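# Sort parcels into matching-colour trays with eight arms

## Task

Place every parcel inside the tray that matches its colour, lying flat on that tray's floor.

## Robot and tools

The robots are eight identical i2rt Big YAM arms, arm1 to arm8. Each has six joints, a two-finger gripper and a wrist camera. There are also eight fixed room cameras, cam_arm1 to cam_arm8, and the wrist cameras are arm1_cam_wrist to arm8_cam_wrist. Feet are calibrated in the scene frame; each foot faces along its own +x. The tabletops under the arms are at z=+0.720. The arms stand along two rows, arm1 to arm4 near y=-0.61 and arm5 to arm8 near y=+0.63, spread from x about -2.15 to +2.17. A hand reaches about 1.0 m from its joint1 axis.

Frames: there is one shared scene frame, in metres, with its origin on the floor and +z up. "hand" is the point between the finger pads, about 1 cm behind the tips. The fingers point along the hand's +z and close along its y. The printed hand position can be off, more so at long reach. hand_target is the hand pose the current joint targets would give.

Tool move: each key is a robot name (arm1..arm8) plus an optional "cameras" list. Each robot gets its own object. A robot left out gets no new command but may keep pushing toward its old target. A robot's object may hold:
- "joints": absolute joint targets by name. The ranges are: joint1_rad -2.879..2.879 (turns about the foot, positive counter-clockwise from above, 0 = the foot's facing); joint2_rad 0..3.141 (shoulder, 0 = upper arm pointing back, positive lifts it forward); joint3_rad 0..3.019 (elbow, 0 = folded); joint4_rad -1.692..1.57 (hand pitch, positive tips the fingers up); joint5_rad -1.57..1.57 (sideways, positive to the arm's right); joint6_rad -2.094..2.094 (roll, positive clockwise seen from behind); gripper_m 0..0.093 (the gap between the fingertips in metres).
- "target": one list of 7 numbers [x, y, z, qw, qx, qy, qz]. It is an absolute hand pose in the scene frame, in metres. The hand travels in a straight line from hand_target toward it. When "target" is given, "joints" may contain only gripper_m.
- "speed": the top path speed in m/s, 0.002..0.5, default 0.25. Turning is capped at twice that in rad/s. Speed is only allowed together with target.

All motions in one call start together. All hand paths end together, paced by the slowest. A path lasts 0.5 to 10 s, and an action lasts at most 15 s. Each step the controller clips the commanded pose to within 100 mm and 20 degrees of the measured hand. Hands lag, stray, can overshoot the speed (especially near full stretch), and often finish a centimetre or more off. Paths do not avoid obstacles or other arms. A call with no action only returns the state and images.

Tool wait: seconds from 0 to 10, plus optional cameras. Nothing new is commanded. zoom_image: camera plus region [x0,y0,x1,y1] in pixels (origin top-left, at most 504x504) of that camera's latest image. The camera must be one included in the latest images. finished_scene: scene number (1 or 2). It ends the scene irreversibly, so the parcels must already sit flat in their trays on their own.

Reading results: the "move" line gives each commanded robot "done" or its worst status word. A robot listed under "as last shown" was not commanded; its status reads "not commanded" and omitted lines are unchanged. The "pictures" line orders the images. Frames can be slightly older than the state.

Status words:
- off_target: the joint stopped short of its target and may still be pushing.
- time_out: the joint keeps a nearby target and pushes on; on_its_own lists those joints. To relieve the push, command the reported position.
- not_followed / "joint command not followed" / "pose unreachable": a self or arm collision check withheld the targets. The robot may keep trying them later.
- on_its_own "held at": shows a joint's current target, not its reading.

Joint velocities are in rad/s, with the gripper in m/s; "within noise" means the arm is still. Torques cover arm joints only and include gravity. Positive torque is toward larger joint values. Joints 3 and 4 wrap at ±28 N m.

Gripper: on a hard part held at full force, the reading sits up to 0.005 m below the part's width, or up to 0.002 wider on some grippers. Closed on nothing it reads 0.000-0.003. To squeeze firmly, aim about 0.005 m below the first-contact reading. To release, command well above the reading. The pads push about 50-64 N each.

Hazards to avoid:
- Knocking things out of the work area.
- Hard presses between robots, including one gripper closing on another robot's fingers. The collision check may act too late and ignores fingers, housings and wrist cameras.
- Dropping parcels or releasing them while they move.
- Slams and long hard pushing. Arms keep pushing after contact, which heats motors. MOTOR HOT appears at 85 °C; at 100 °C the arm goes limp for 30-60 s, and its keys then read limit_stop_at_motor_heat (resend the targets).

If a move or wait is refused or hit by a stop, later calls in the same reply are skipped. Loose objects may occasionally be nudged by outside pushes. The robots hold their last command while you think, and scene time passes meanwhile.

Camera calibration data (K, distortion, T_world_to_cam) is provided per camera. Room cameras may have shifted up to about 2.3° and 9 mm, and are most accurate near the image centre.

Each tool is called after "Emit:" by a JSON object that holds its "name" and its "arguments".

## Session

Emit:
{"name": "move", "arguments": {"cameras": ["cam_arm1","cam_arm2","cam_arm3","cam_arm4","cam_arm5","cam_arm6","cam_arm7","cam_arm8"]}}

Scene clock: 0.00 s.
Joint torques (N m): no reading
Heat: arm1: hottest joint1_rad 32 °C; arm2: hottest joint2_rad 29 °C; arm3: hottest joint1_rad 31 °C; arm4: hottest gripper 32 °C; arm5: hottest joint6_rad 30 °C; arm6: hottest joint2_rad 30 °C; arm7: hottest joint5_rad 29 °C; arm8: hottest joint1_rad 31 °C.
Joint velocities: within noise
arm1.joint_positions: joint1_rad=-0.028 joint2_rad=+0.521 joint3_rad=+1.431 joint4_rad=-1.508 joint5_rad=+0.032 joint6_rad=-0.133 gripper_m=+0.09396
arm1.joint_status: not commanded
arm1.hand: x=-2.0073 y=-0.6778 z=+1.3083 quat_wxyz=(-0.446, -0.145, -0.870, +0.152) (m; scene frame)
arm1.hand_target: x=-2.0101 y=-0.6764 z=+1.3161 quat_wxyz=(-0.454, -0.145, -0.865, +0.155) (m; scene frame)
arm1.hand_status: not commanded
arm2.joint_positions: joint1_rad=+0.020 joint2_rad=+0.528 joint3_rad=+1.425 joint4_rad=-1.340 joint5_rad=+0.175 joint6_rad=+0.036 gripper_m=+0.09396
arm2.joint_status: not commanded
arm2.hand: x=-0.9859 y=-0.4872 z=+1.3715 quat_wxyz=(-0.230, +0.778, -0.324, -0.487) (m; scene frame)
arm2.hand_target: x=-0.9833 y=-0.4891 z=+1.3817 quat_wxyz=(-0.232, +0.772, -0.322, -0.497) (m; scene frame)
arm2.hand_status: not commanded
arm3.joint_positions: joint1_rad=+0.084 joint2_rad=+0.623 joint3_rad=+1.443 joint4_rad=-1.225 joint5_rad=+0.214 joint6_rad=-0.288 gripper_m=+0.09396
arm3.joint_status: not commanded
arm3.hand: x=+0.2458 y=-0.4641 z=+1.3420 quat_wxyz=(-0.302, +0.818, -0.155, -0.465) (m; scene frame)
arm3.hand_target: x=+0.2487 y=-0.4659 z=+1.3553 quat_wxyz=(-0.306, +0.809, -0.155, -0.477) (m; scene frame)
arm3.hand_status: not commanded
arm4.joint_positions: joint1_rad=+0.299 joint2_rad=+0.615 joint3_rad=+1.406 joint4_rad=-1.263 joint5_rad=-0.166 joint6_rad=-0.115 gripper_m=+0.09396
arm4.joint_status: not commanded
arm4.hand: x=+1.7423 y=-0.3720 z=+1.3161 quat_wxyz=(-0.394, +0.570, -0.636, -0.340) (m; scene frame)
arm4.hand_target: x=+1.7413 y=-0.3753 z=+1.3284 quat_wxyz=(-0.404, +0.566, -0.630, -0.346) (m; scene frame)
arm4.hand_status: not commanded
arm5.joint_positions: joint1_rad=-0.422 joint2_rad=+0.625 joint3_rad=+1.427 joint4_rad=-1.371 joint5_rad=+0.120 joint6_rad=-0.097 gripper_m=+0.09396
arm5.joint_status: not commanded
arm5.hand: x=+2.0004 y=+0.7998 z=+1.3402 quat_wxyz=(-0.234, +0.830, -0.279, -0.422) (m; scene frame)
arm5.hand_target: x=+2.0022 y=+0.7982 z=+1.3527 quat_wxyz=(-0.238, +0.823, -0.277, -0.434) (m; scene frame)
arm5.hand_status: not commanded
arm6.joint_positions: joint1_rad=+0.075 joint2_rad=+0.549 joint3_rad=+1.411 joint4_rad=-1.315 joint5_rad=-0.143 joint6_rad=+0.201 gripper_m=+0.09396
arm6.joint_status: not commanded
arm6.hand: x=+1.0364 y=+0.5443 z=+1.3862 quat_wxyz=(-0.531, -0.272, -0.802, +0.030) (m; scene frame)
arm6.hand_target: x=+1.0336 y=+0.5460 z=+1.3993 quat_wxyz=(-0.544, -0.268, -0.794, +0.033) (m; scene frame)
arm6.hand_status: not commanded
arm7.joint_positions: joint1_rad=-0.146 joint2_rad=+0.496 joint3_rad=+1.379 joint4_rad=-1.460 joint5_rad=-0.022 joint6_rad=+0.046 gripper_m=+0.09396
arm7.joint_status: not commanded
arm7.hand: x=-0.3012 y=+0.4957 z=+1.3304 quat_wxyz=(-0.447, -0.351, -0.807, +0.162) (m; scene frame)
arm7.hand_target: x=-0.3031 y=+0.4977 z=+1.3404 quat_wxyz=(-0.457, -0.348, -0.801, +0.166) (m; scene frame)
arm7.hand_status: not commanded
arm8.joint_positions: joint1_rad=-0.237 joint2_rad=+0.447 joint3_rad=+1.428 joint4_rad=-1.458 joint5_rad=-0.190 joint6_rad=-0.420 gripper_m=+0.09396
arm8.joint_status: not commanded
arm8.hand: x=-1.7428 y=+0.5401 z=+1.3190 quat_wxyz=(-0.160, -0.687, -0.503, +0.499) (m; scene frame)
arm8.hand_target: x=-1.7406 y=+0.5420 z=+1.3271 quat_wxyz=(-0.161, -0.682, -0.500, +0.508) (m; scene frame)
arm8.hand_status: not commanded
pictures: cam_arm1, cam_arm2, cam_arm3, cam_arm4, cam_arm5, cam_arm6, cam_arm7, cam_arm8

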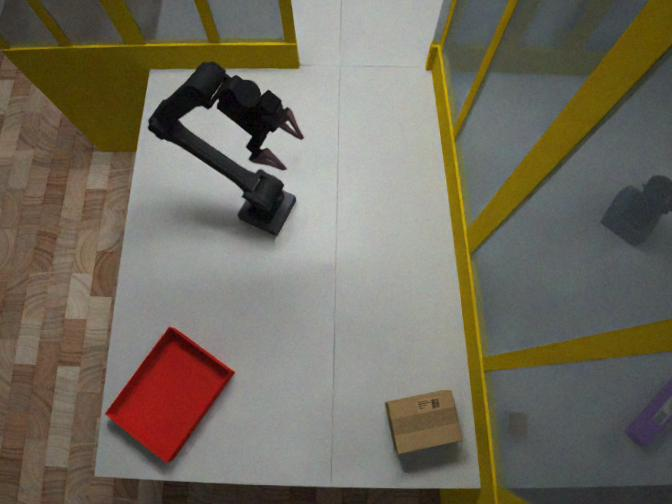

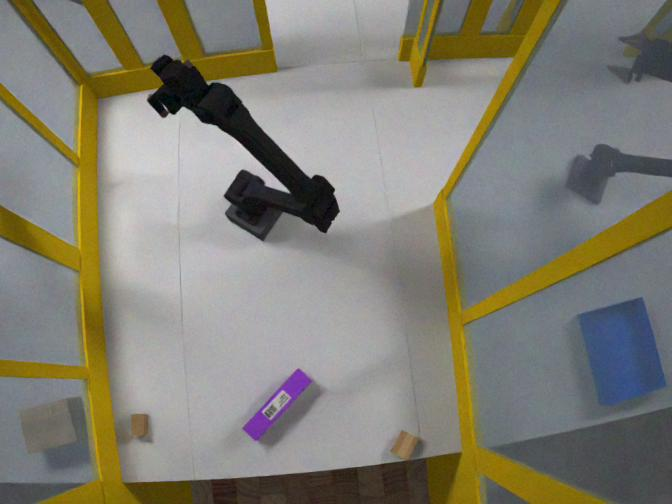

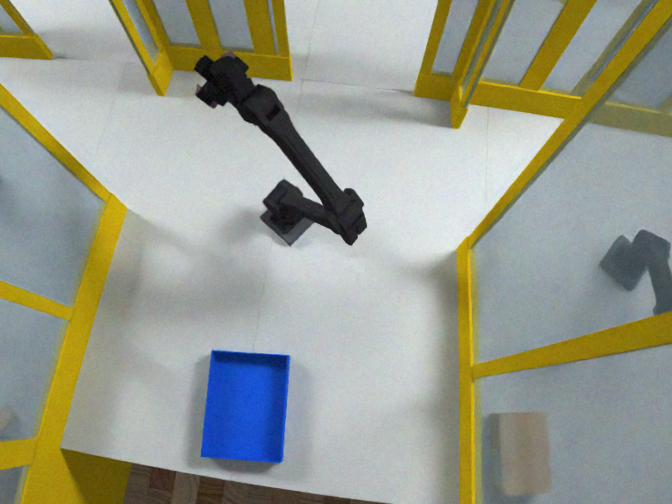

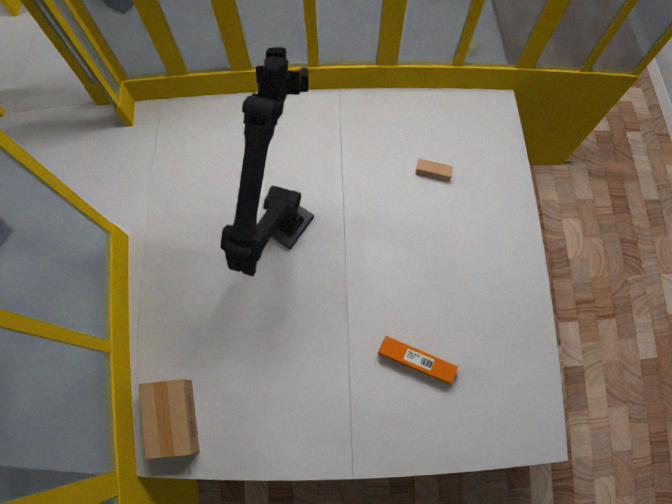

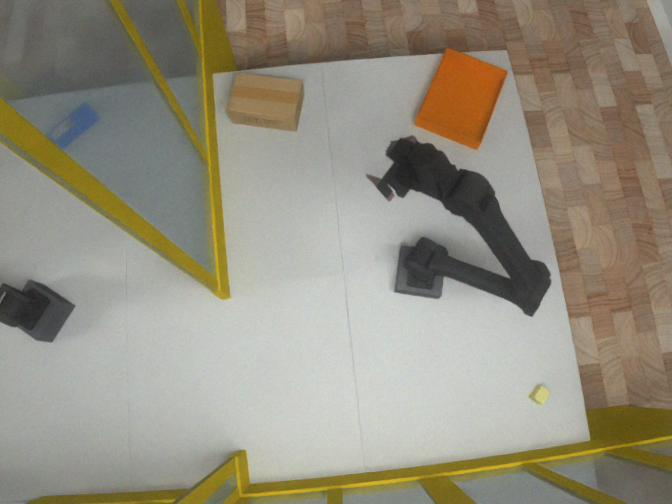

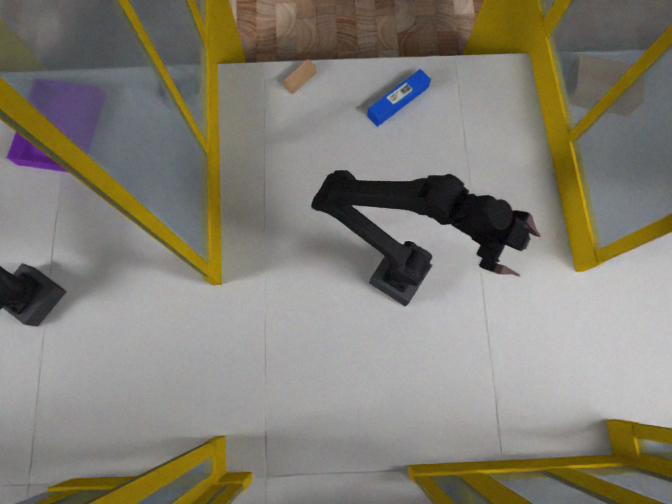

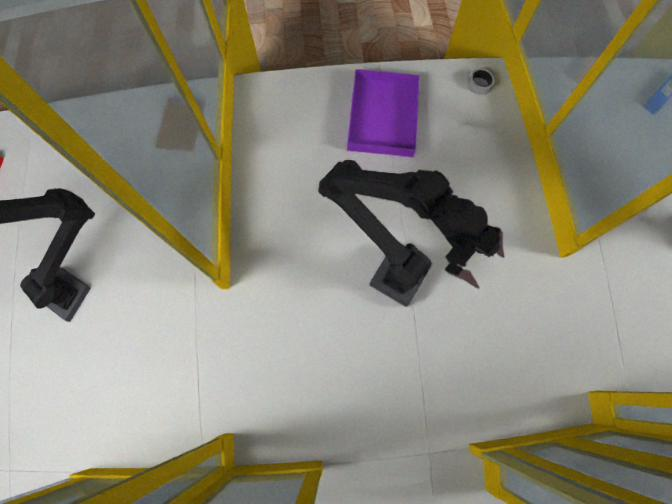

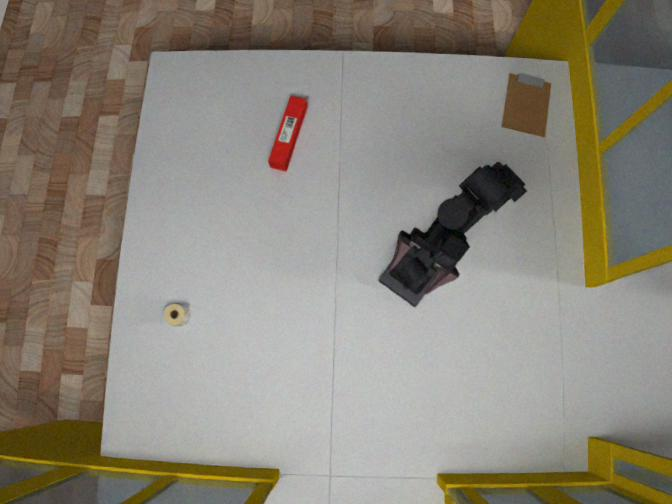

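Emit:
{"name": "zoom_image", "arguments": {"camera": "cam_arm8", "region": [230, 70, 350, 190]}}

Emit:
{"name": "zoom_image", "arguments": {"camera": "cam_arm2", "region": [220, 345, 340, 465]}}

Emit:
{"name": "zoom_image", "arguments": {"camera": "cam_arm4", "region": [360, 300, 480, 420]}}

Emit:
{"name": "zoom_image", "arguments": {"camera": "cam_arm6", "region": [340, 40, 460, 160]}}

Scaled by 4.200.

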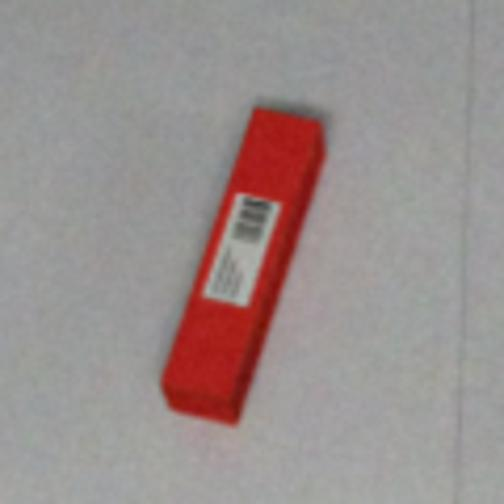

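Scaled by 4.200.

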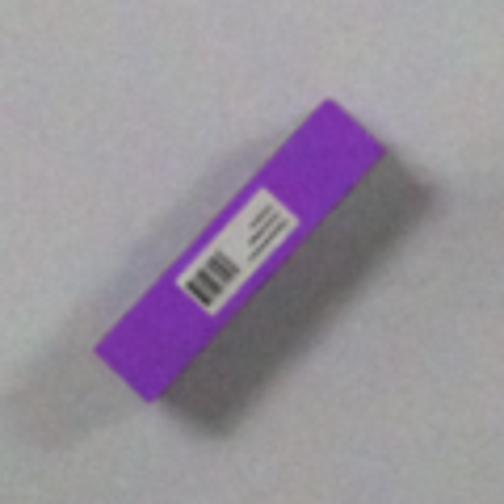

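Scaled by 4.200.

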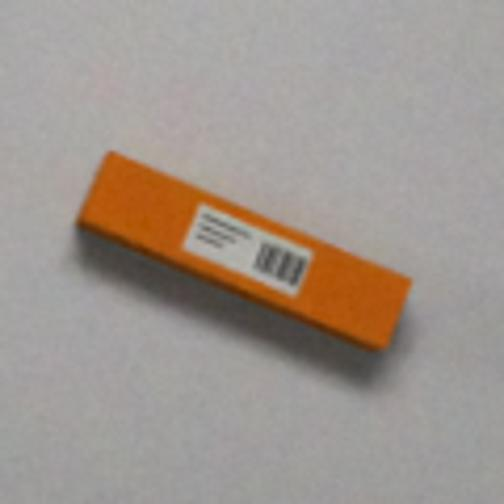

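Scaled by 4.200.

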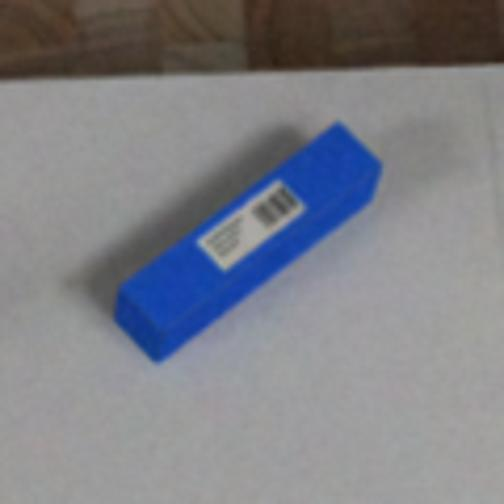

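Emit:
{"name": "move", "arguments": {"arm2": {"joints":{"joint1_rad":2.24}}, "arm4": {"joints":{"joint1_rad":-1.82}}, "arm6": {"joints":{"joint1_rad":2.11}}, "arm8": {"joints":{"joint1_rad":-1.83}}, "arm1": {"joints":{"joint1_rad":1.44}}, "arm7": {"joints":{"joint1_rad":-1.13}}, "arm3": {"joints":{"joint1_rad":-1.22}}, "arm5": {"joints":{"joint1_rad":0.59}}, "cameras": []}}

Emit:
{"name": "move", "arguments": {"arm2": {"target":[-0.848,-1.28,1.0,0,0.937,0.349,0]}, "arm4": {"target":[2.139,-1.147,1.0,0,0.218,0.976,0]}, "arm6": {"target":[0.907,1.39,1.0,0,0.321,-0.947,0]}, "arm8": {"target":[-2.079,1.149,1.0,0,0.629,-0.777,0]}, "cameras": ["arm2_cam_wrist","arm4_cam_wrist","arm6_cam_wrist","arm8_cam_wrist"]}}

Scene clock: 139.07 s.
Joint torques (N m): arm1=[2.37 4.54 8.01 1.69 0.08 0.02] | arm2=[0.79 3.72 8.12 2.21 0.06 -0.06] | arm3=[-1.67 0.97 9.89 1.73 -0.06 -0.02] | arm4=[-1.44 2.37 10.8 1.95 -0.12 0.05] | arm5=[0.09 2.96 7.56 1.76 -0.09 -0.04] | arm6=[0.15 3.66 9.13 1.72 0.01 -0.12] | arm7=[-1.03 2.37 9.8 1.5 -0.07 0.1] | arm8=[1.03 6.18 8.54 1.42 -0.15 -0.03]
Heat: arm1: hottest joint1_rad 31 °C; arm2: hottest joint3_rad 34 °C; arm3: hottest joint1_rad 30 °C; arm4: hottest joint3_rad 41 °C; arm5: hottest joint3_rad 34 °C; arm6: hottest joint3_rad 31 °C; arm7: hottest joint3_rad 38 °C; arm8: hottest joint1_rad 30 °C.
move: arm1 done; arm2 done; arm3 done; arm4 done; arm5 done; arm6 done; arm7 done; arm8 done
Joint velocities: within noise
arm1.joint_positions: joint1_rad=+1.428 joint2_rad=+0.521 joint3_rad=+1.431 joint4_rad=-1.508 joint5_rad=+0.032 joint6_rad=-0.133 gripper_m=+0.09398
arm1.joint_status: all done
arm1.hand: x=-2.0596 y=-0.4646 z=+1.3059 quat_wxyz=(-0.428, +0.472, -0.749, -0.180) (m; scene frame)
arm1.hand_target: x=-2.0629 y=-0.4660 z=+1.3137 quat_wxyz=(-0.436, +0.474, -0.742, -0.186) (m; scene frame)
arm1.hand_status: not commanded
arm2.joint_positions: joint1_rad=+2.233 joint2_rad=+0.528 joint3_rad=+1.425 joint4_rad=-1.340 joint5_rad=+0.175 joint6_rad=+0.036 gripper_m=+0.09399
arm2.joint_status: all done
arm2.hand: x=-0.8840 y=-0.8108 z=+1.3712 quat_wxyz=(+0.332, +0.638, +0.552, -0.422) (m; scene frame)
arm2.hand_target: x=-0.8828 y=-0.8079 z=+1.3813 quat_wxyz=(+0.341, +0.632, +0.549, -0.428) (m; scene frame)
arm2.hand_status: not commanded
arm3.joint_positions: joint1_rad=-1.207 joint2_rad=+0.623 joint3_rad=+1.443 joint4_rad=-1.225 joint5_rad=+0.214 joint6_rad=-0.288 gripper_m=+0.09397
arm3.joint_status: all done
arm3.hand: x=+0.5256 y=-0.3944 z=+1.3440 quat_wxyz=(-0.523, +0.558, -0.615, -0.194) (m; scene frame)
arm3.hand_target: x=+0.5276 y=-0.3991 z=+1.3573 quat_wxyz=(-0.535, +0.546, -0.614, -0.197) (m; scene frame)
arm3.hand_status: not commanded
arm4.joint_positions: joint1_rad=-1.804 joint2_rad=+0.615 joint3_rad=+1.406 joint4_rad=-1.263 joint5_rad=-0.166 joint6_rad=-0.115 gripper_m=+0.09399
arm4.joint_status: all done
arm4.hand: x=+1.8717 y=-0.7660 z=+1.3185 quat_wxyz=(-0.490, -0.262, -0.811, +0.185) (m; scene frame)
arm4.hand_target: x=+1.8669 y=-0.7660 z=+1.3307 quat_wxyz=(-0.499, -0.265, -0.802, +0.195) (m; scene frame)
arm4.hand_status: not commanded
arm5.joint_positions: joint1_rad=+0.583 joint2_rad=+0.625 joint3_rad=+1.427 joint4_rad=-1.371 joint5_rad=+0.119 joint6_rad=-0.097 gripper_m=+0.09397
arm5.joint_status: all done
arm5.hand: x=+1.9414 y=+0.5890 z=+1.3387 quat_wxyz=(-0.001, +0.864, +0.156, -0.480) (m; scene frame)
arm5.hand_target: x=+1.9439 y=+0.5882 z=+1.3512 quat_wxyz=(+0.003, +0.856, +0.156, -0.492) (m; scene frame)
arm5.hand_status: not commanded
arm6.joint_positions: joint1_rad=+2.100 joint2_rad=+0.549 joint3_rad=+1.411 joint4_rad=-1.315 joint5_rad=-0.143 joint6_rad=+0.201 gripper_m=+0.09399
arm6.joint_status: all done
arm6.hand: x=+0.8444 y=+0.8322 z=+1.3863 quat_wxyz=(-0.307, +0.536, -0.655, -0.435) (m; scene frame)
arm6.hand_target: x=+0.8421 y=+0.8288 z=+1.3993 quat_wxyz=(-0.314, +0.535, -0.645, -0.446) (m; scene frame)
arm6.hand_status: not commanded
arm7.joint_positions: joint1_rad=-1.121 joint2_rad=+0.496 joint3_rad=+1.379 joint4_rad=-1.460 joint5_rad=-0.022 joint6_rad=+0.046 gripper_m=+0.09397
arm7.joint_status: all done
arm7.hand: x=-0.4522 y=+0.4462 z=+1.3303 quat_wxyz=(-0.318, -0.687, -0.549, +0.354) (m; scene frame)
arm7.hand_target: x=-0.4532 y=+0.4492 z=+1.3403 quat_wxyz=(-0.323, -0.685, -0.542, +0.363) (m; scene frame)
arm7.hand_status: not commanded
arm8.joint_positions: joint1_rad=-1.823 joint2_rad=+0.447 joint3_rad=+1.428 joint4_rad=-1.458 joint5_rad=-0.190 joint6_rad=-0.420 gripper_m=+0.09398
arm8.joint_status: all done
arm8.hand: x=-1.7755 y=+0.7392 z=+1.3188 quat_wxyz=(+0.243, -0.841, +0.137, +0.464) (m; scene frame)
arm8.hand_target: x=-1.7731 y=+0.7378 z=+1.3269 quat_wxyz=(+0.250, -0.835, +0.138, +0.470) (m; scene frame)
arm8.hand_status: not commanded
pictures: none
No camera images: "cameras" was empty.

Scene clock: 143.63 s.
Joint torques (N m): arm1=[2.2 4.6 8.01 1.73 0.1 0.03] | arm2=[-0.26 -23.65 12.21 0.05 -0.07 0.09] | arm3=[-1.55 0.91 9.92 1.69 -0.05 0] | arm4=[0.44 -18.43 15.24 -0.05 -0.02 -0.02] | arm5=[-0.03 3.02 7.42 1.95 -0.06 -0.02] | arm6=[-1.32 -19.78 13.19 -0.03 0.03 -0.01] | arm7=[-1.08 2.32 9.77 1.44 -0.08 0.1] | arm8=[1.08 -19.9 14.22 -0.53 -0.14 0.08]
Heat: arm1: hottest joint1_rad 31 °C; arm2: hottest joint3_rad 34 °C; arm3: hottest joint1_rad 30 °C; arm4: hottest joint3_rad 42 °C; arm5: hottest joint3_rad 34 °C; arm6: hottest joint3_rad 32 °C; arm7: hottest joint3_rad 39 °C; arm8: hottest joint3_rad 31 °C.
move: arm2 off_target; arm4 off_target; arm6 off_target; arm8 off_target
Joint velocities: within noise
arm1, arm3, arm5, arm7: as last shown
arm2.joint_positions: joint1_rad=+2.247 joint2_rad=+2.101 joint3_rad=+2.133 joint4_rad=-1.633 joint5_rad=+0.003 joint6_rad=+0.852 gripper_m=+0.09399
arm2.joint_status: not commanded
arm2.hand: x=-0.8450 y=-1.2694 z=+0.9859 quat_wxyz=(-0.015, +0.933, +0.359, +0.004) (m; scene frame)
arm2.hand_target: x=-0.8479 y=-1.2792 z=+1.0000 quat_wxyz=(+0.001, +0.937, +0.349, +0.000) (m; scene frame)
arm2.hand_status: off_target (0.018 m and 2.2 deg from the pose sent, 0.599 m and 75.5 deg at the start)
arm4.joint_positions: joint1_rad=-1.841 joint2_rad=+2.180 joint3_rad=+2.381 joint4_rad=-1.684 joint5_rad=-0.018 joint6_rad=-0.429 gripper_m=+0.09399
arm4.joint_status: not commanded
arm4.hand: x=+2.1273 y=-1.1433 z=+0.9871 quat_wxyz=(-0.035, -0.227, -0.973, +0.026) (m; scene frame)
arm4.hand_target: x=+2.1380 y=-1.1460 z=+0.9994 quat_wxyz=(-0.048, -0.218, -0.974, +0.037) (m; scene frame)
arm4.hand_status: off_target (0.018 m and 5.1 deg from the pose sent, 0.564 m and 64.0 deg at the start; a joint's target at an end of its range on 35 of 137 steps)
arm6.joint_positions: joint1_rad=+2.125 joint2_rad=+2.456 joint3_rad=+2.690 joint4_rad=-1.698 joint5_rad=+0.002 joint6_rad=+0.833 gripper_m=+0.09399
arm6.joint_status: not commanded
arm6.hand: x=+0.8993 y=+1.3824 z=+0.9789 quat_wxyz=(-0.022, +0.330, -0.942, -0.049) (m; scene frame)
arm6.hand_target: x=+0.9068 y=+1.3881 z=+0.9996 quat_wxyz=(-0.030, +0.321, -0.944, -0.070) (m; scene frame)
arm6.hand_status: off_target (0.024 m and 6.2 deg from the pose sent, 0.681 m and 75.1 deg at the start; a joint's target at an end of its range on 29 of 137 steps)
arm8.joint_positions: joint1_rad=-1.825 joint2_rad=+2.047 joint3_rad=+2.153 joint4_rad=-1.671 joint5_rad=+0.004 joint6_rad=+0.905 gripper_m=+0.09398
arm8.joint_status: not commanded
arm8.hand: x=-2.0755 y=+1.1393 z=+0.9871 quat_wxyz=(+0.002, -0.635, +0.772, +0.002) (m; scene frame)
arm8.hand_target: x=-2.0784 y=+1.1482 z=+0.9995 quat_wxyz=(+0.000, -0.629, +0.777, +0.017) (m; scene frame)
arm8.hand_status: off_target (0.017 m and 0.9 deg from the pose sent, 0.601 m and 101.1 deg at the start; a joint's target at an end of its range on 27 of 137 steps)
pictures: arm2_cam_wrist, arm4_cam_wrist, arm6_cam_wrist, arm8_cam_wrist
camera_calibration:
arm2_cam_wrist: T_world_to_cam=[[-0.665839, 0.745108, 0.0383736, 0.344179], [0.612853, 0.516872, 0.597708, 0.589026], [0.425523, 0.421494, -0.800795, 1.80468], [0, 0, 0, 1]] pos_world=[-0.89975, -1.32156, 1.0799]
arm4_cam_wrist: T_world_to_cam=[[-0.432119, -0.900601, 0.0468031, -0.1592], [-0.762813, 0.392704, 0.513712, 1.56937], [-0.481029, 0.186283, -0.856685, 2.20677], [0, 0, 0, 1]] pos_world=[2.18986, -1.17076, 1.09176]
arm6_cam_wrist: T_world_to_cam=[[0.629423, -0.773879, -0.0702697, 0.571081], [-0.643046, -0.569503, 0.512013, 0.870252], [-0.436255, -0.277086, -0.856099, 1.73765], [0, 0, 0, 1]] pos_world=[0.958221, 1.41904, 1.08215]
arm8_cam_wrist: T_world_to_cam=[[0.979967, -0.198785, -0.0122109, 2.27347], [-0.15396, -0.79503, 0.586705, 0.0113974], [-0.126336, -0.573072, -0.809708, 1.31054], [0, 0, 0, 1]] pos_world=[-2.0606, 1.21202, 1.08223]

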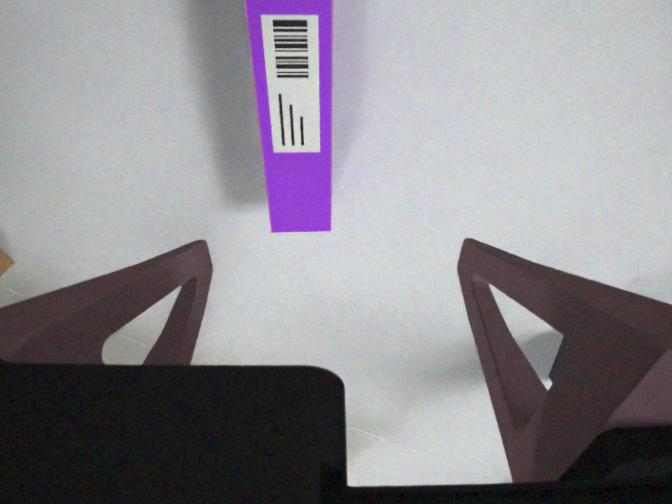

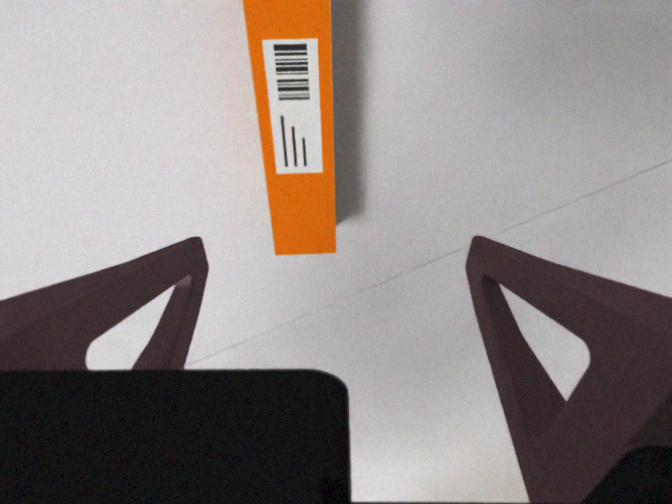

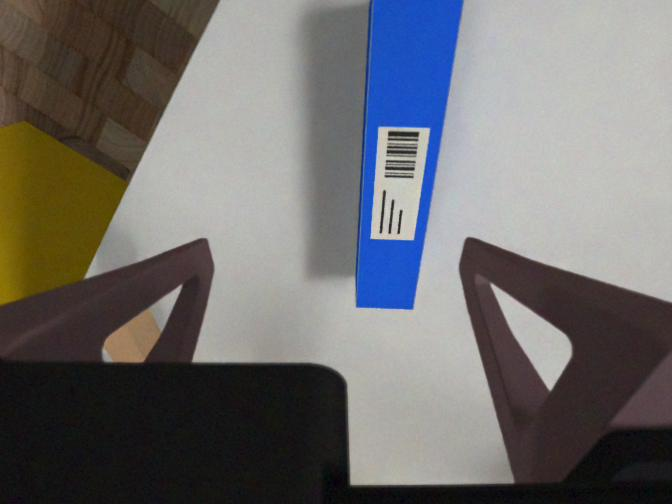

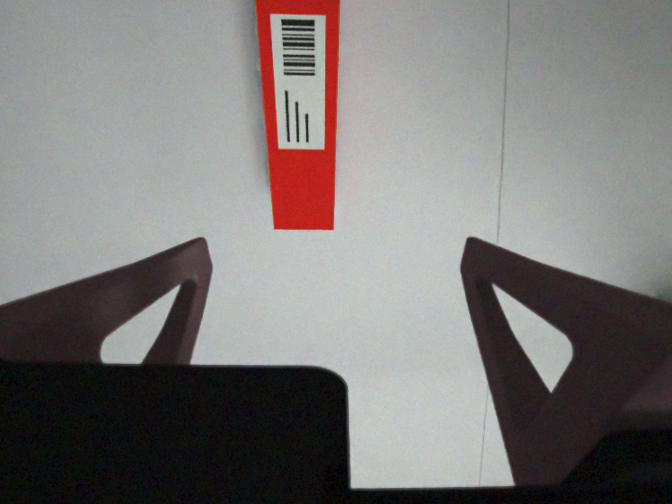

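Emit:
{"name": "move", "arguments": {"arm2": {"target":[-0.839,-1.303,0.894,0,0.937,0.349,0]}, "arm4": {"target":[2.161,-1.134,0.892,0,0.218,0.976,0]}, "arm6": {"target":[0.902,1.329,0.90,0,0.321,-0.947,0]}, "arm8": {"target":[-2.108,1.165,0.893,0,0.629,-0.777,0]}, "cameras": ["arm2_cam_wrist","arm4_cam_wrist","arm6_cam_wrist","arm8_cam_wrist"]}}

Scene clock: 200.20 s.
Joint torques (N m): arm1=[2.2 4.78 8.01 1.74 0.1 0.03] | arm2=[0.79 -26.46 8.95 0.87 -0.07 0.09] | arm3=[-1.73 0.97 9.89 1.7 -0.06 -0.02] | arm4=[0.26 -20.07 11.75 0.44 -0.11 0.12] | arm5=[-0.67 2.78 7.39 1.78 -0.07 -0.01] | arm6=[-1.26 -20.95 8.84 0.42 0.04 0] | arm7=[-1.2 2.32 9.77 1.44 -0.08 0.11] | arm8=[2.61 -22.42 11.44 0.09 -0.13 0.04]
Heat: arm1: hottest joint3_rad 32 °C; arm2: hottest joint3_rad 42 °C; arm3: hottest joint1_rad 30 °C; arm4: hottest joint3_rad 44 °C; arm5: hottest joint3_rad 34 °C; arm6: hottest joint3_rad 36 °C; arm7: hottest joint3_rad 39 °C; arm8: hottest joint3_rad 40 °C.
move: arm2 off_target; arm4 done; arm6 off_target; arm8 off_target
Joint velocities: within noise
arm1, arm3, arm5, arm7: as last shown
arm2.joint_positions: joint1_rad=+2.248 joint2_rad=+2.213 joint3_rad=+2.059 joint4_rad=-1.447 joint5_rad=+0.003 joint6_rad=+0.866 gripper_m=+0.09399
arm2.joint_status: not commanded
arm2.hand: x=-0.8443 y=-1.2960 z=+0.8854 quat_wxyz=(-0.015, +0.936, +0.353, +0.004) (m; scene frame)
arm2.hand_target: x=-0.8390 y=-1.3028 z=+0.8942 quat_wxyz=(+0.000, +0.937, +0.349, +0.000) (m; scene frame)
arm2.hand_status: off_target (0.012 m and 1.8 deg from the pose sent, 0.098 m and 2.2 deg at the start)
arm4.joint_positions: joint1_rad=-1.802 joint2_rad=+2.283 joint3_rad=+2.312 joint4_rad=-1.614 joint5_rad=-0.015 joint6_rad=-0.410 gripper_m=+0.09399
arm4.joint_status: not commanded
arm4.hand: x=+2.1524 y=-1.1337 z=+0.8916 quat_wxyz=(+0.006, -0.218, -0.976, -0.004) (m; scene frame)
arm4.hand_target: x=+2.1609 y=-1.1339 z=+0.8922 quat_wxyz=(+0.000, -0.218, -0.976, +0.000) (m; scene frame)
arm4.hand_status: done (0.009 m and 0.8 deg from the pose sent, 0.101 m and 5.1 deg at the start)
arm6.joint_positions: joint1_rad=+2.125 joint2_rad=+2.319 joint3_rad=+2.173 joint4_rad=-1.472 joint5_rad=+0.002 joint6_rad=+0.835 gripper_m=+0.09399
arm6.joint_status: not commanded
arm6.hand: x=+0.8954 y=+1.3224 z=+0.8779 quat_wxyz=(+0.008, +0.330, -0.944, +0.022) (m; scene frame)
arm6.hand_target: x=+0.9019 y=+1.3286 z=+0.8999 quat_wxyz=(+0.000, +0.321, -0.947, +0.000) (m; scene frame)
arm6.hand_status: off_target (0.024 m and 2.9 deg from the pose sent, 0.095 m and 6.2 deg at the start)
arm8.joint_positions: joint1_rad=-1.823 joint2_rad=+2.181 joint3_rad=+2.117 joint4_rad=-1.529 joint5_rad=+0.004 joint6_rad=+0.922 gripper_m=+0.09398
arm8.joint_status: not commanded
arm8.hand: x=-2.0983 y=+1.1630 z=+0.8884 quat_wxyz=(+0.002, -0.629, +0.777, -0.012) (m; scene frame)
arm8.hand_target: x=-2.1077 y=+1.1649 z=+0.8929 quat_wxyz=(+0.000, -0.629, +0.777, +0.000) (m; scene frame)
arm8.hand_status: off_target (0.011 m and 1.4 deg from the pose sent, 0.103 m and 0.9 deg at the start)
pictures: arm2_cam_wrist, arm4_cam_wrist, arm6_cam_wrist, arm8_cam_wrist
camera_calibration:
arm2_cam_wrist: T_world_to_cam=[[-0.656112, 0.7537, 0.0381224, 0.387863], [0.619569, 0.50913, 0.597429, 0.658307], [0.430873, 0.4156, -0.801015, 1.73215], [0, 0, 0, 1]] pos_world=[-0.899723, -1.34738, 0.979404]
arm4_cam_wrist: T_world_to_cam=[[-0.413232, -0.910607, 0.00590578, -0.150821], [-0.732579, 0.336281, 0.591814, 1.43507], [-0.540896, 0.24023, -0.806053, 2.28013], [0, 0, 0, 1]] pos_world=[2.22228, -1.16768, 0.989501]
arm6_cam_wrist: T_world_to_cam=[[0.627837, -0.777197, 0.0422447, 0.427062], [-0.638354, -0.483103, 0.599263, 0.69019], [-0.445337, -0.403207, -0.799437, 1.75815], [0, 0, 0, 1]] pos_world=[0.955427, 1.37424, 0.973881]
arm8_cam_wrist: T_world_to_cam=[[0.976939, -0.213254, 0.0106064, 2.28951], [-0.176737, -0.779781, 0.600588, 0.00681709], [-0.119807, -0.588612, -0.799489, 1.26399], [0, 0, 0, 1]] pos_world=[-2.08407, 1.23756, 0.982165]

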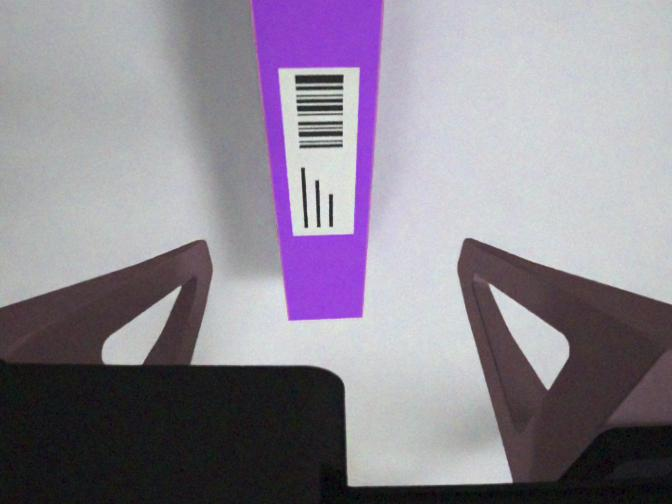

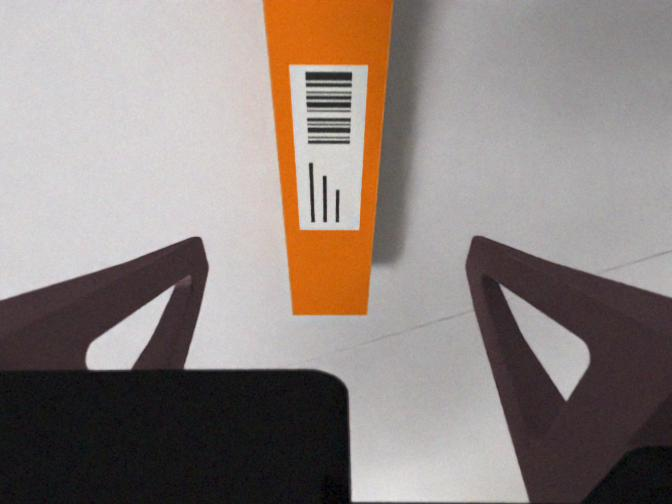

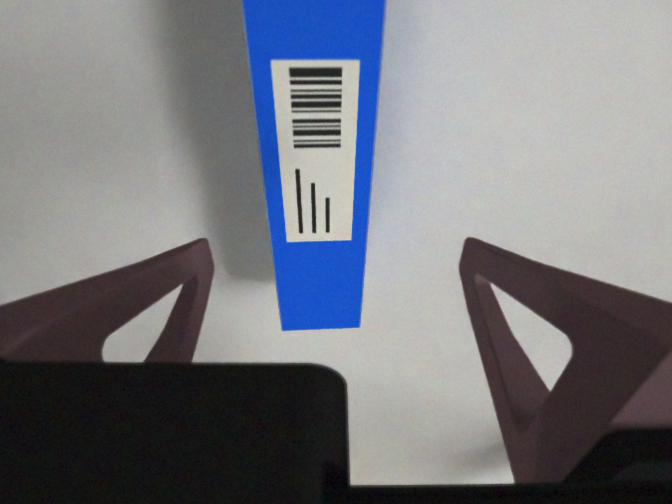

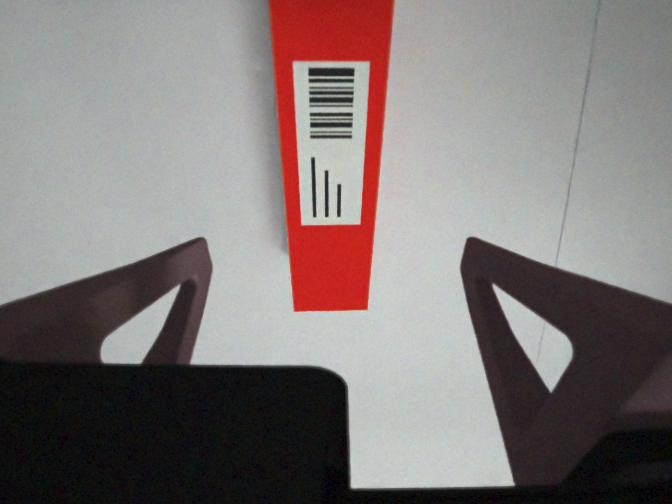

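Emit:
{"name": "move", "arguments": {"arm2": {"target":[-0.835,-1.307,0.768,0,0.937,0.349,0],"speed":0.15}, "arm4": {"target":[2.1625,-1.130,0.762,0,0.218,0.976,0],"speed":0.15}, "arm6": {"target":[0.8967,1.335,0.779,0,0.321,-0.947,0],"speed":0.15}, "arm8": {"target":[-2.1107,1.1655,0.763,0,0.629,-0.777,0],"speed":0.15}, "cameras": ["arm2_cam_wrist","arm4_cam_wrist","arm6_cam_wrist","arm8_cam_wrist"]}}

Scene clock: 224.47 s.
Joint torques (N m): arm1=[2.2 4.42 7.99 1.73 0.12 0.01] | arm2=[0.79 -25.58 7.75 0.91 -0.05 0.09] | arm3=[-1.67 1.08 9.91 1.72 -0.05 0] | arm4=[1.03 -19.31 9.88 0.76 -0.11 0.12] | arm5=[-0.44 3.19 7.42 1.85 -0.09 -0.06] | arm6=[-0.67 -19.08 8.64 0.49 0.04 0.01] | arm7=[-0.91 2.32 9.81 1.47 -0.08 0.11] | arm8=[2.43 -22.12 9.44 0.23 -0.11 0.05]
Heat: arm1: hottest joint3_rad 32 °C; arm2: hottest joint3_rad 40 °C; arm3: hottest joint1_rad 30 °C; arm4: hottest joint3_rad 45 °C; arm5: hottest joint3_rad 35 °C; arm6: hottest joint2_rad 39 °C; arm7: hottest joint3_rad 40 °C; arm8: hottest joint2_rad 36 °C.
move: arm2 done; arm4 off_target; arm6 done; arm8 off_target
Joint velocities: within noise
arm1, arm3, arm5, arm7: as last shown
arm2.joint_positions: joint1_rad=+2.253 joint2_rad=+2.317 joint3_rad=+1.934 joint4_rad=-1.197 joint5_rad=+0.003 joint6_rad=+0.871 gripper_m=+0.09399
arm2.joint_status: not commanded
arm2.hand: x=-0.8403 y=-1.3034 z=+0.7703 quat_wxyz=(-0.006, +0.936, +0.353, +0.000) (m; scene frame)
arm2.hand_target: x=-0.8351 y=-1.3070 z=+0.7680 quat_wxyz=(+0.000, +0.937, +0.349, +0.000) (m; scene frame)
arm2.hand_status: done (0.007 m and 0.8 deg from the pose sent, 0.118 m and 1.8 deg at the start)
arm4.joint_positions: joint1_rad=-1.801 joint2_rad=+2.319 joint3_rad=+2.074 joint4_rad=-1.316 joint5_rad=-0.015 joint6_rad=-0.402 gripper_m=+0.09399
arm4.joint_status: not commanded
arm4.hand: x=+2.1532 y=-1.1369 z=+0.7764 quat_wxyz=(-0.003, -0.222, -0.975, +0.003) (m; scene frame)
arm4.hand_target: x=+2.1621 y=-1.1297 z=+0.7621 quat_wxyz=(+0.000, -0.218, -0.976, +0.000) (m; scene frame)
arm4.hand_status: off_target (0.018 m and 0.7 deg from the pose sent, 0.130 m and 0.8 deg at the start)
arm6.joint_positions: joint1_rad=+2.125 joint2_rad=+2.403 joint3_rad=+2.056 joint4_rad=-1.244 joint5_rad=+0.002 joint6_rad=+0.843 gripper_m=+0.09399
arm6.joint_status: not commanded
arm6.hand: x=+0.8958 y=+1.3286 z=+0.7768 quat_wxyz=(+0.003, +0.326, -0.945, +0.010) (m; scene frame)
arm6.hand_target: x=+0.8967 y=+1.3349 z=+0.7792 quat_wxyz=(+0.000, +0.321, -0.947, +0.000) (m; scene frame)
arm6.hand_status: done (0.007 m and 1.3 deg from the pose sent, 0.100 m and 2.9 deg at the start)
arm8.joint_positions: joint1_rad=-1.820 joint2_rad=+2.256 joint3_rad=+1.940 joint4_rad=-1.251 joint5_rad=+0.003 joint6_rad=+0.925 gripper_m=+0.09398
arm8.joint_status: not commanded
arm8.hand: x=-2.1046 y=+1.1677 z=+0.7727 quat_wxyz=(+0.001, -0.629, +0.777, +0.001) (m; scene frame)
arm8.hand_target: x=-2.1105 y=+1.1654 z=+0.7630 quat_wxyz=(+0.000, -0.629, +0.777, +0.000) (m; scene frame)
arm8.hand_status: off_target (0.012 m and 0.2 deg from the pose sent, 0.126 m and 1.4 deg at the start)
pictures: arm2_cam_wrist, arm4_cam_wrist, arm6_cam_wrist, arm8_cam_wrist
camera_calibration:
arm2_cam_wrist: T_world_to_cam=[[-0.656177, 0.754266, 0.0226721, 0.413026], [0.619371, 0.521175, 0.58716, 0.751906], [0.431059, 0.399323, -0.809153, 1.62653], [0, 0, 0, 1]] pos_world=[-0.895822, -1.35292, 0.865261]
arm4_cam_wrist: T_world_to_cam=[[-0.419971, -0.90741, 0.0152319, -0.141747], [-0.738899, 0.351629, 0.574791, 1.54931], [-0.526927, 0.230141, -0.818159, 2.15628], [0, 0, 0, 1]] pos_world=[2.22145, -1.16965, 0.875815]
arm6_cam_wrist: T_world_to_cam=[[0.621834, -0.782823, 0.0225889, 0.464041], [-0.64321, -0.494053, 0.584972, 0.784074], [-0.44677, -0.378285, -0.810739, 1.65691], [0, 0, 0, 1]] pos_world=[0.956025, 1.37742, 0.874177]
arm8_cam_wrist: T_world_to_cam=[[0.976855, -0.213649, -0.0103889, 2.31441], [-0.166792, -0.791222, 0.588343, 0.12254], [-0.133919, -0.572993, -0.808545, 1.13263], [0, 0, 0, 1]] pos_world=[-2.08872, 1.24042, 0.86773]

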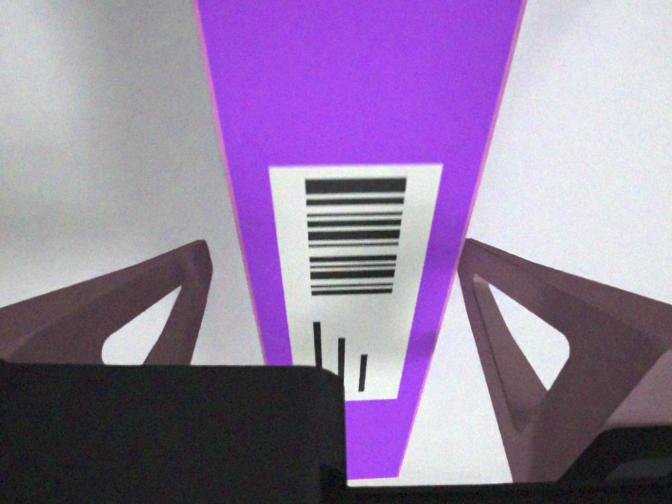

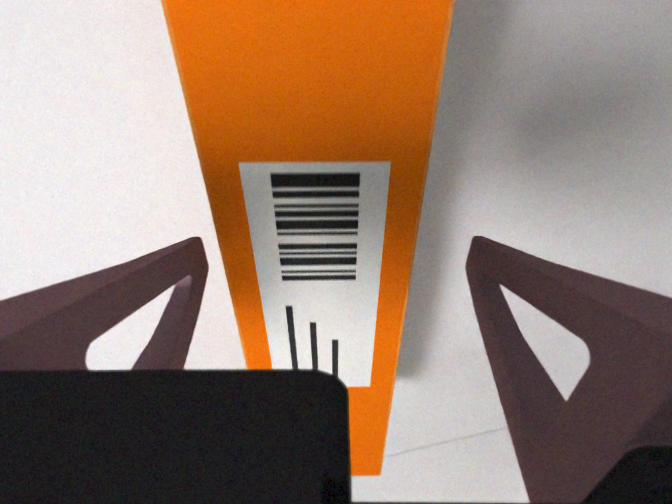

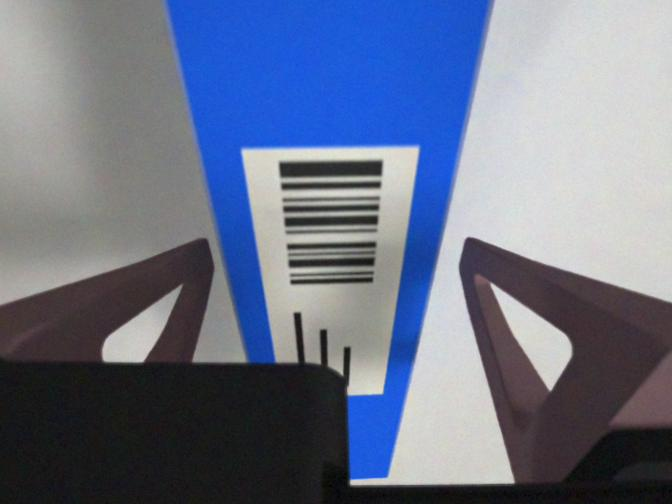

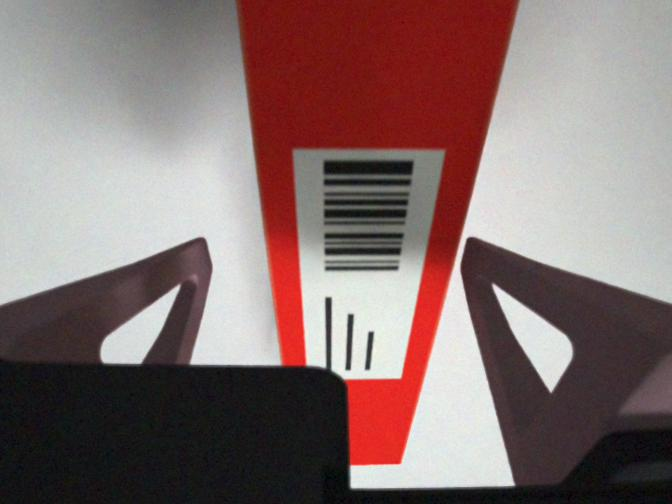

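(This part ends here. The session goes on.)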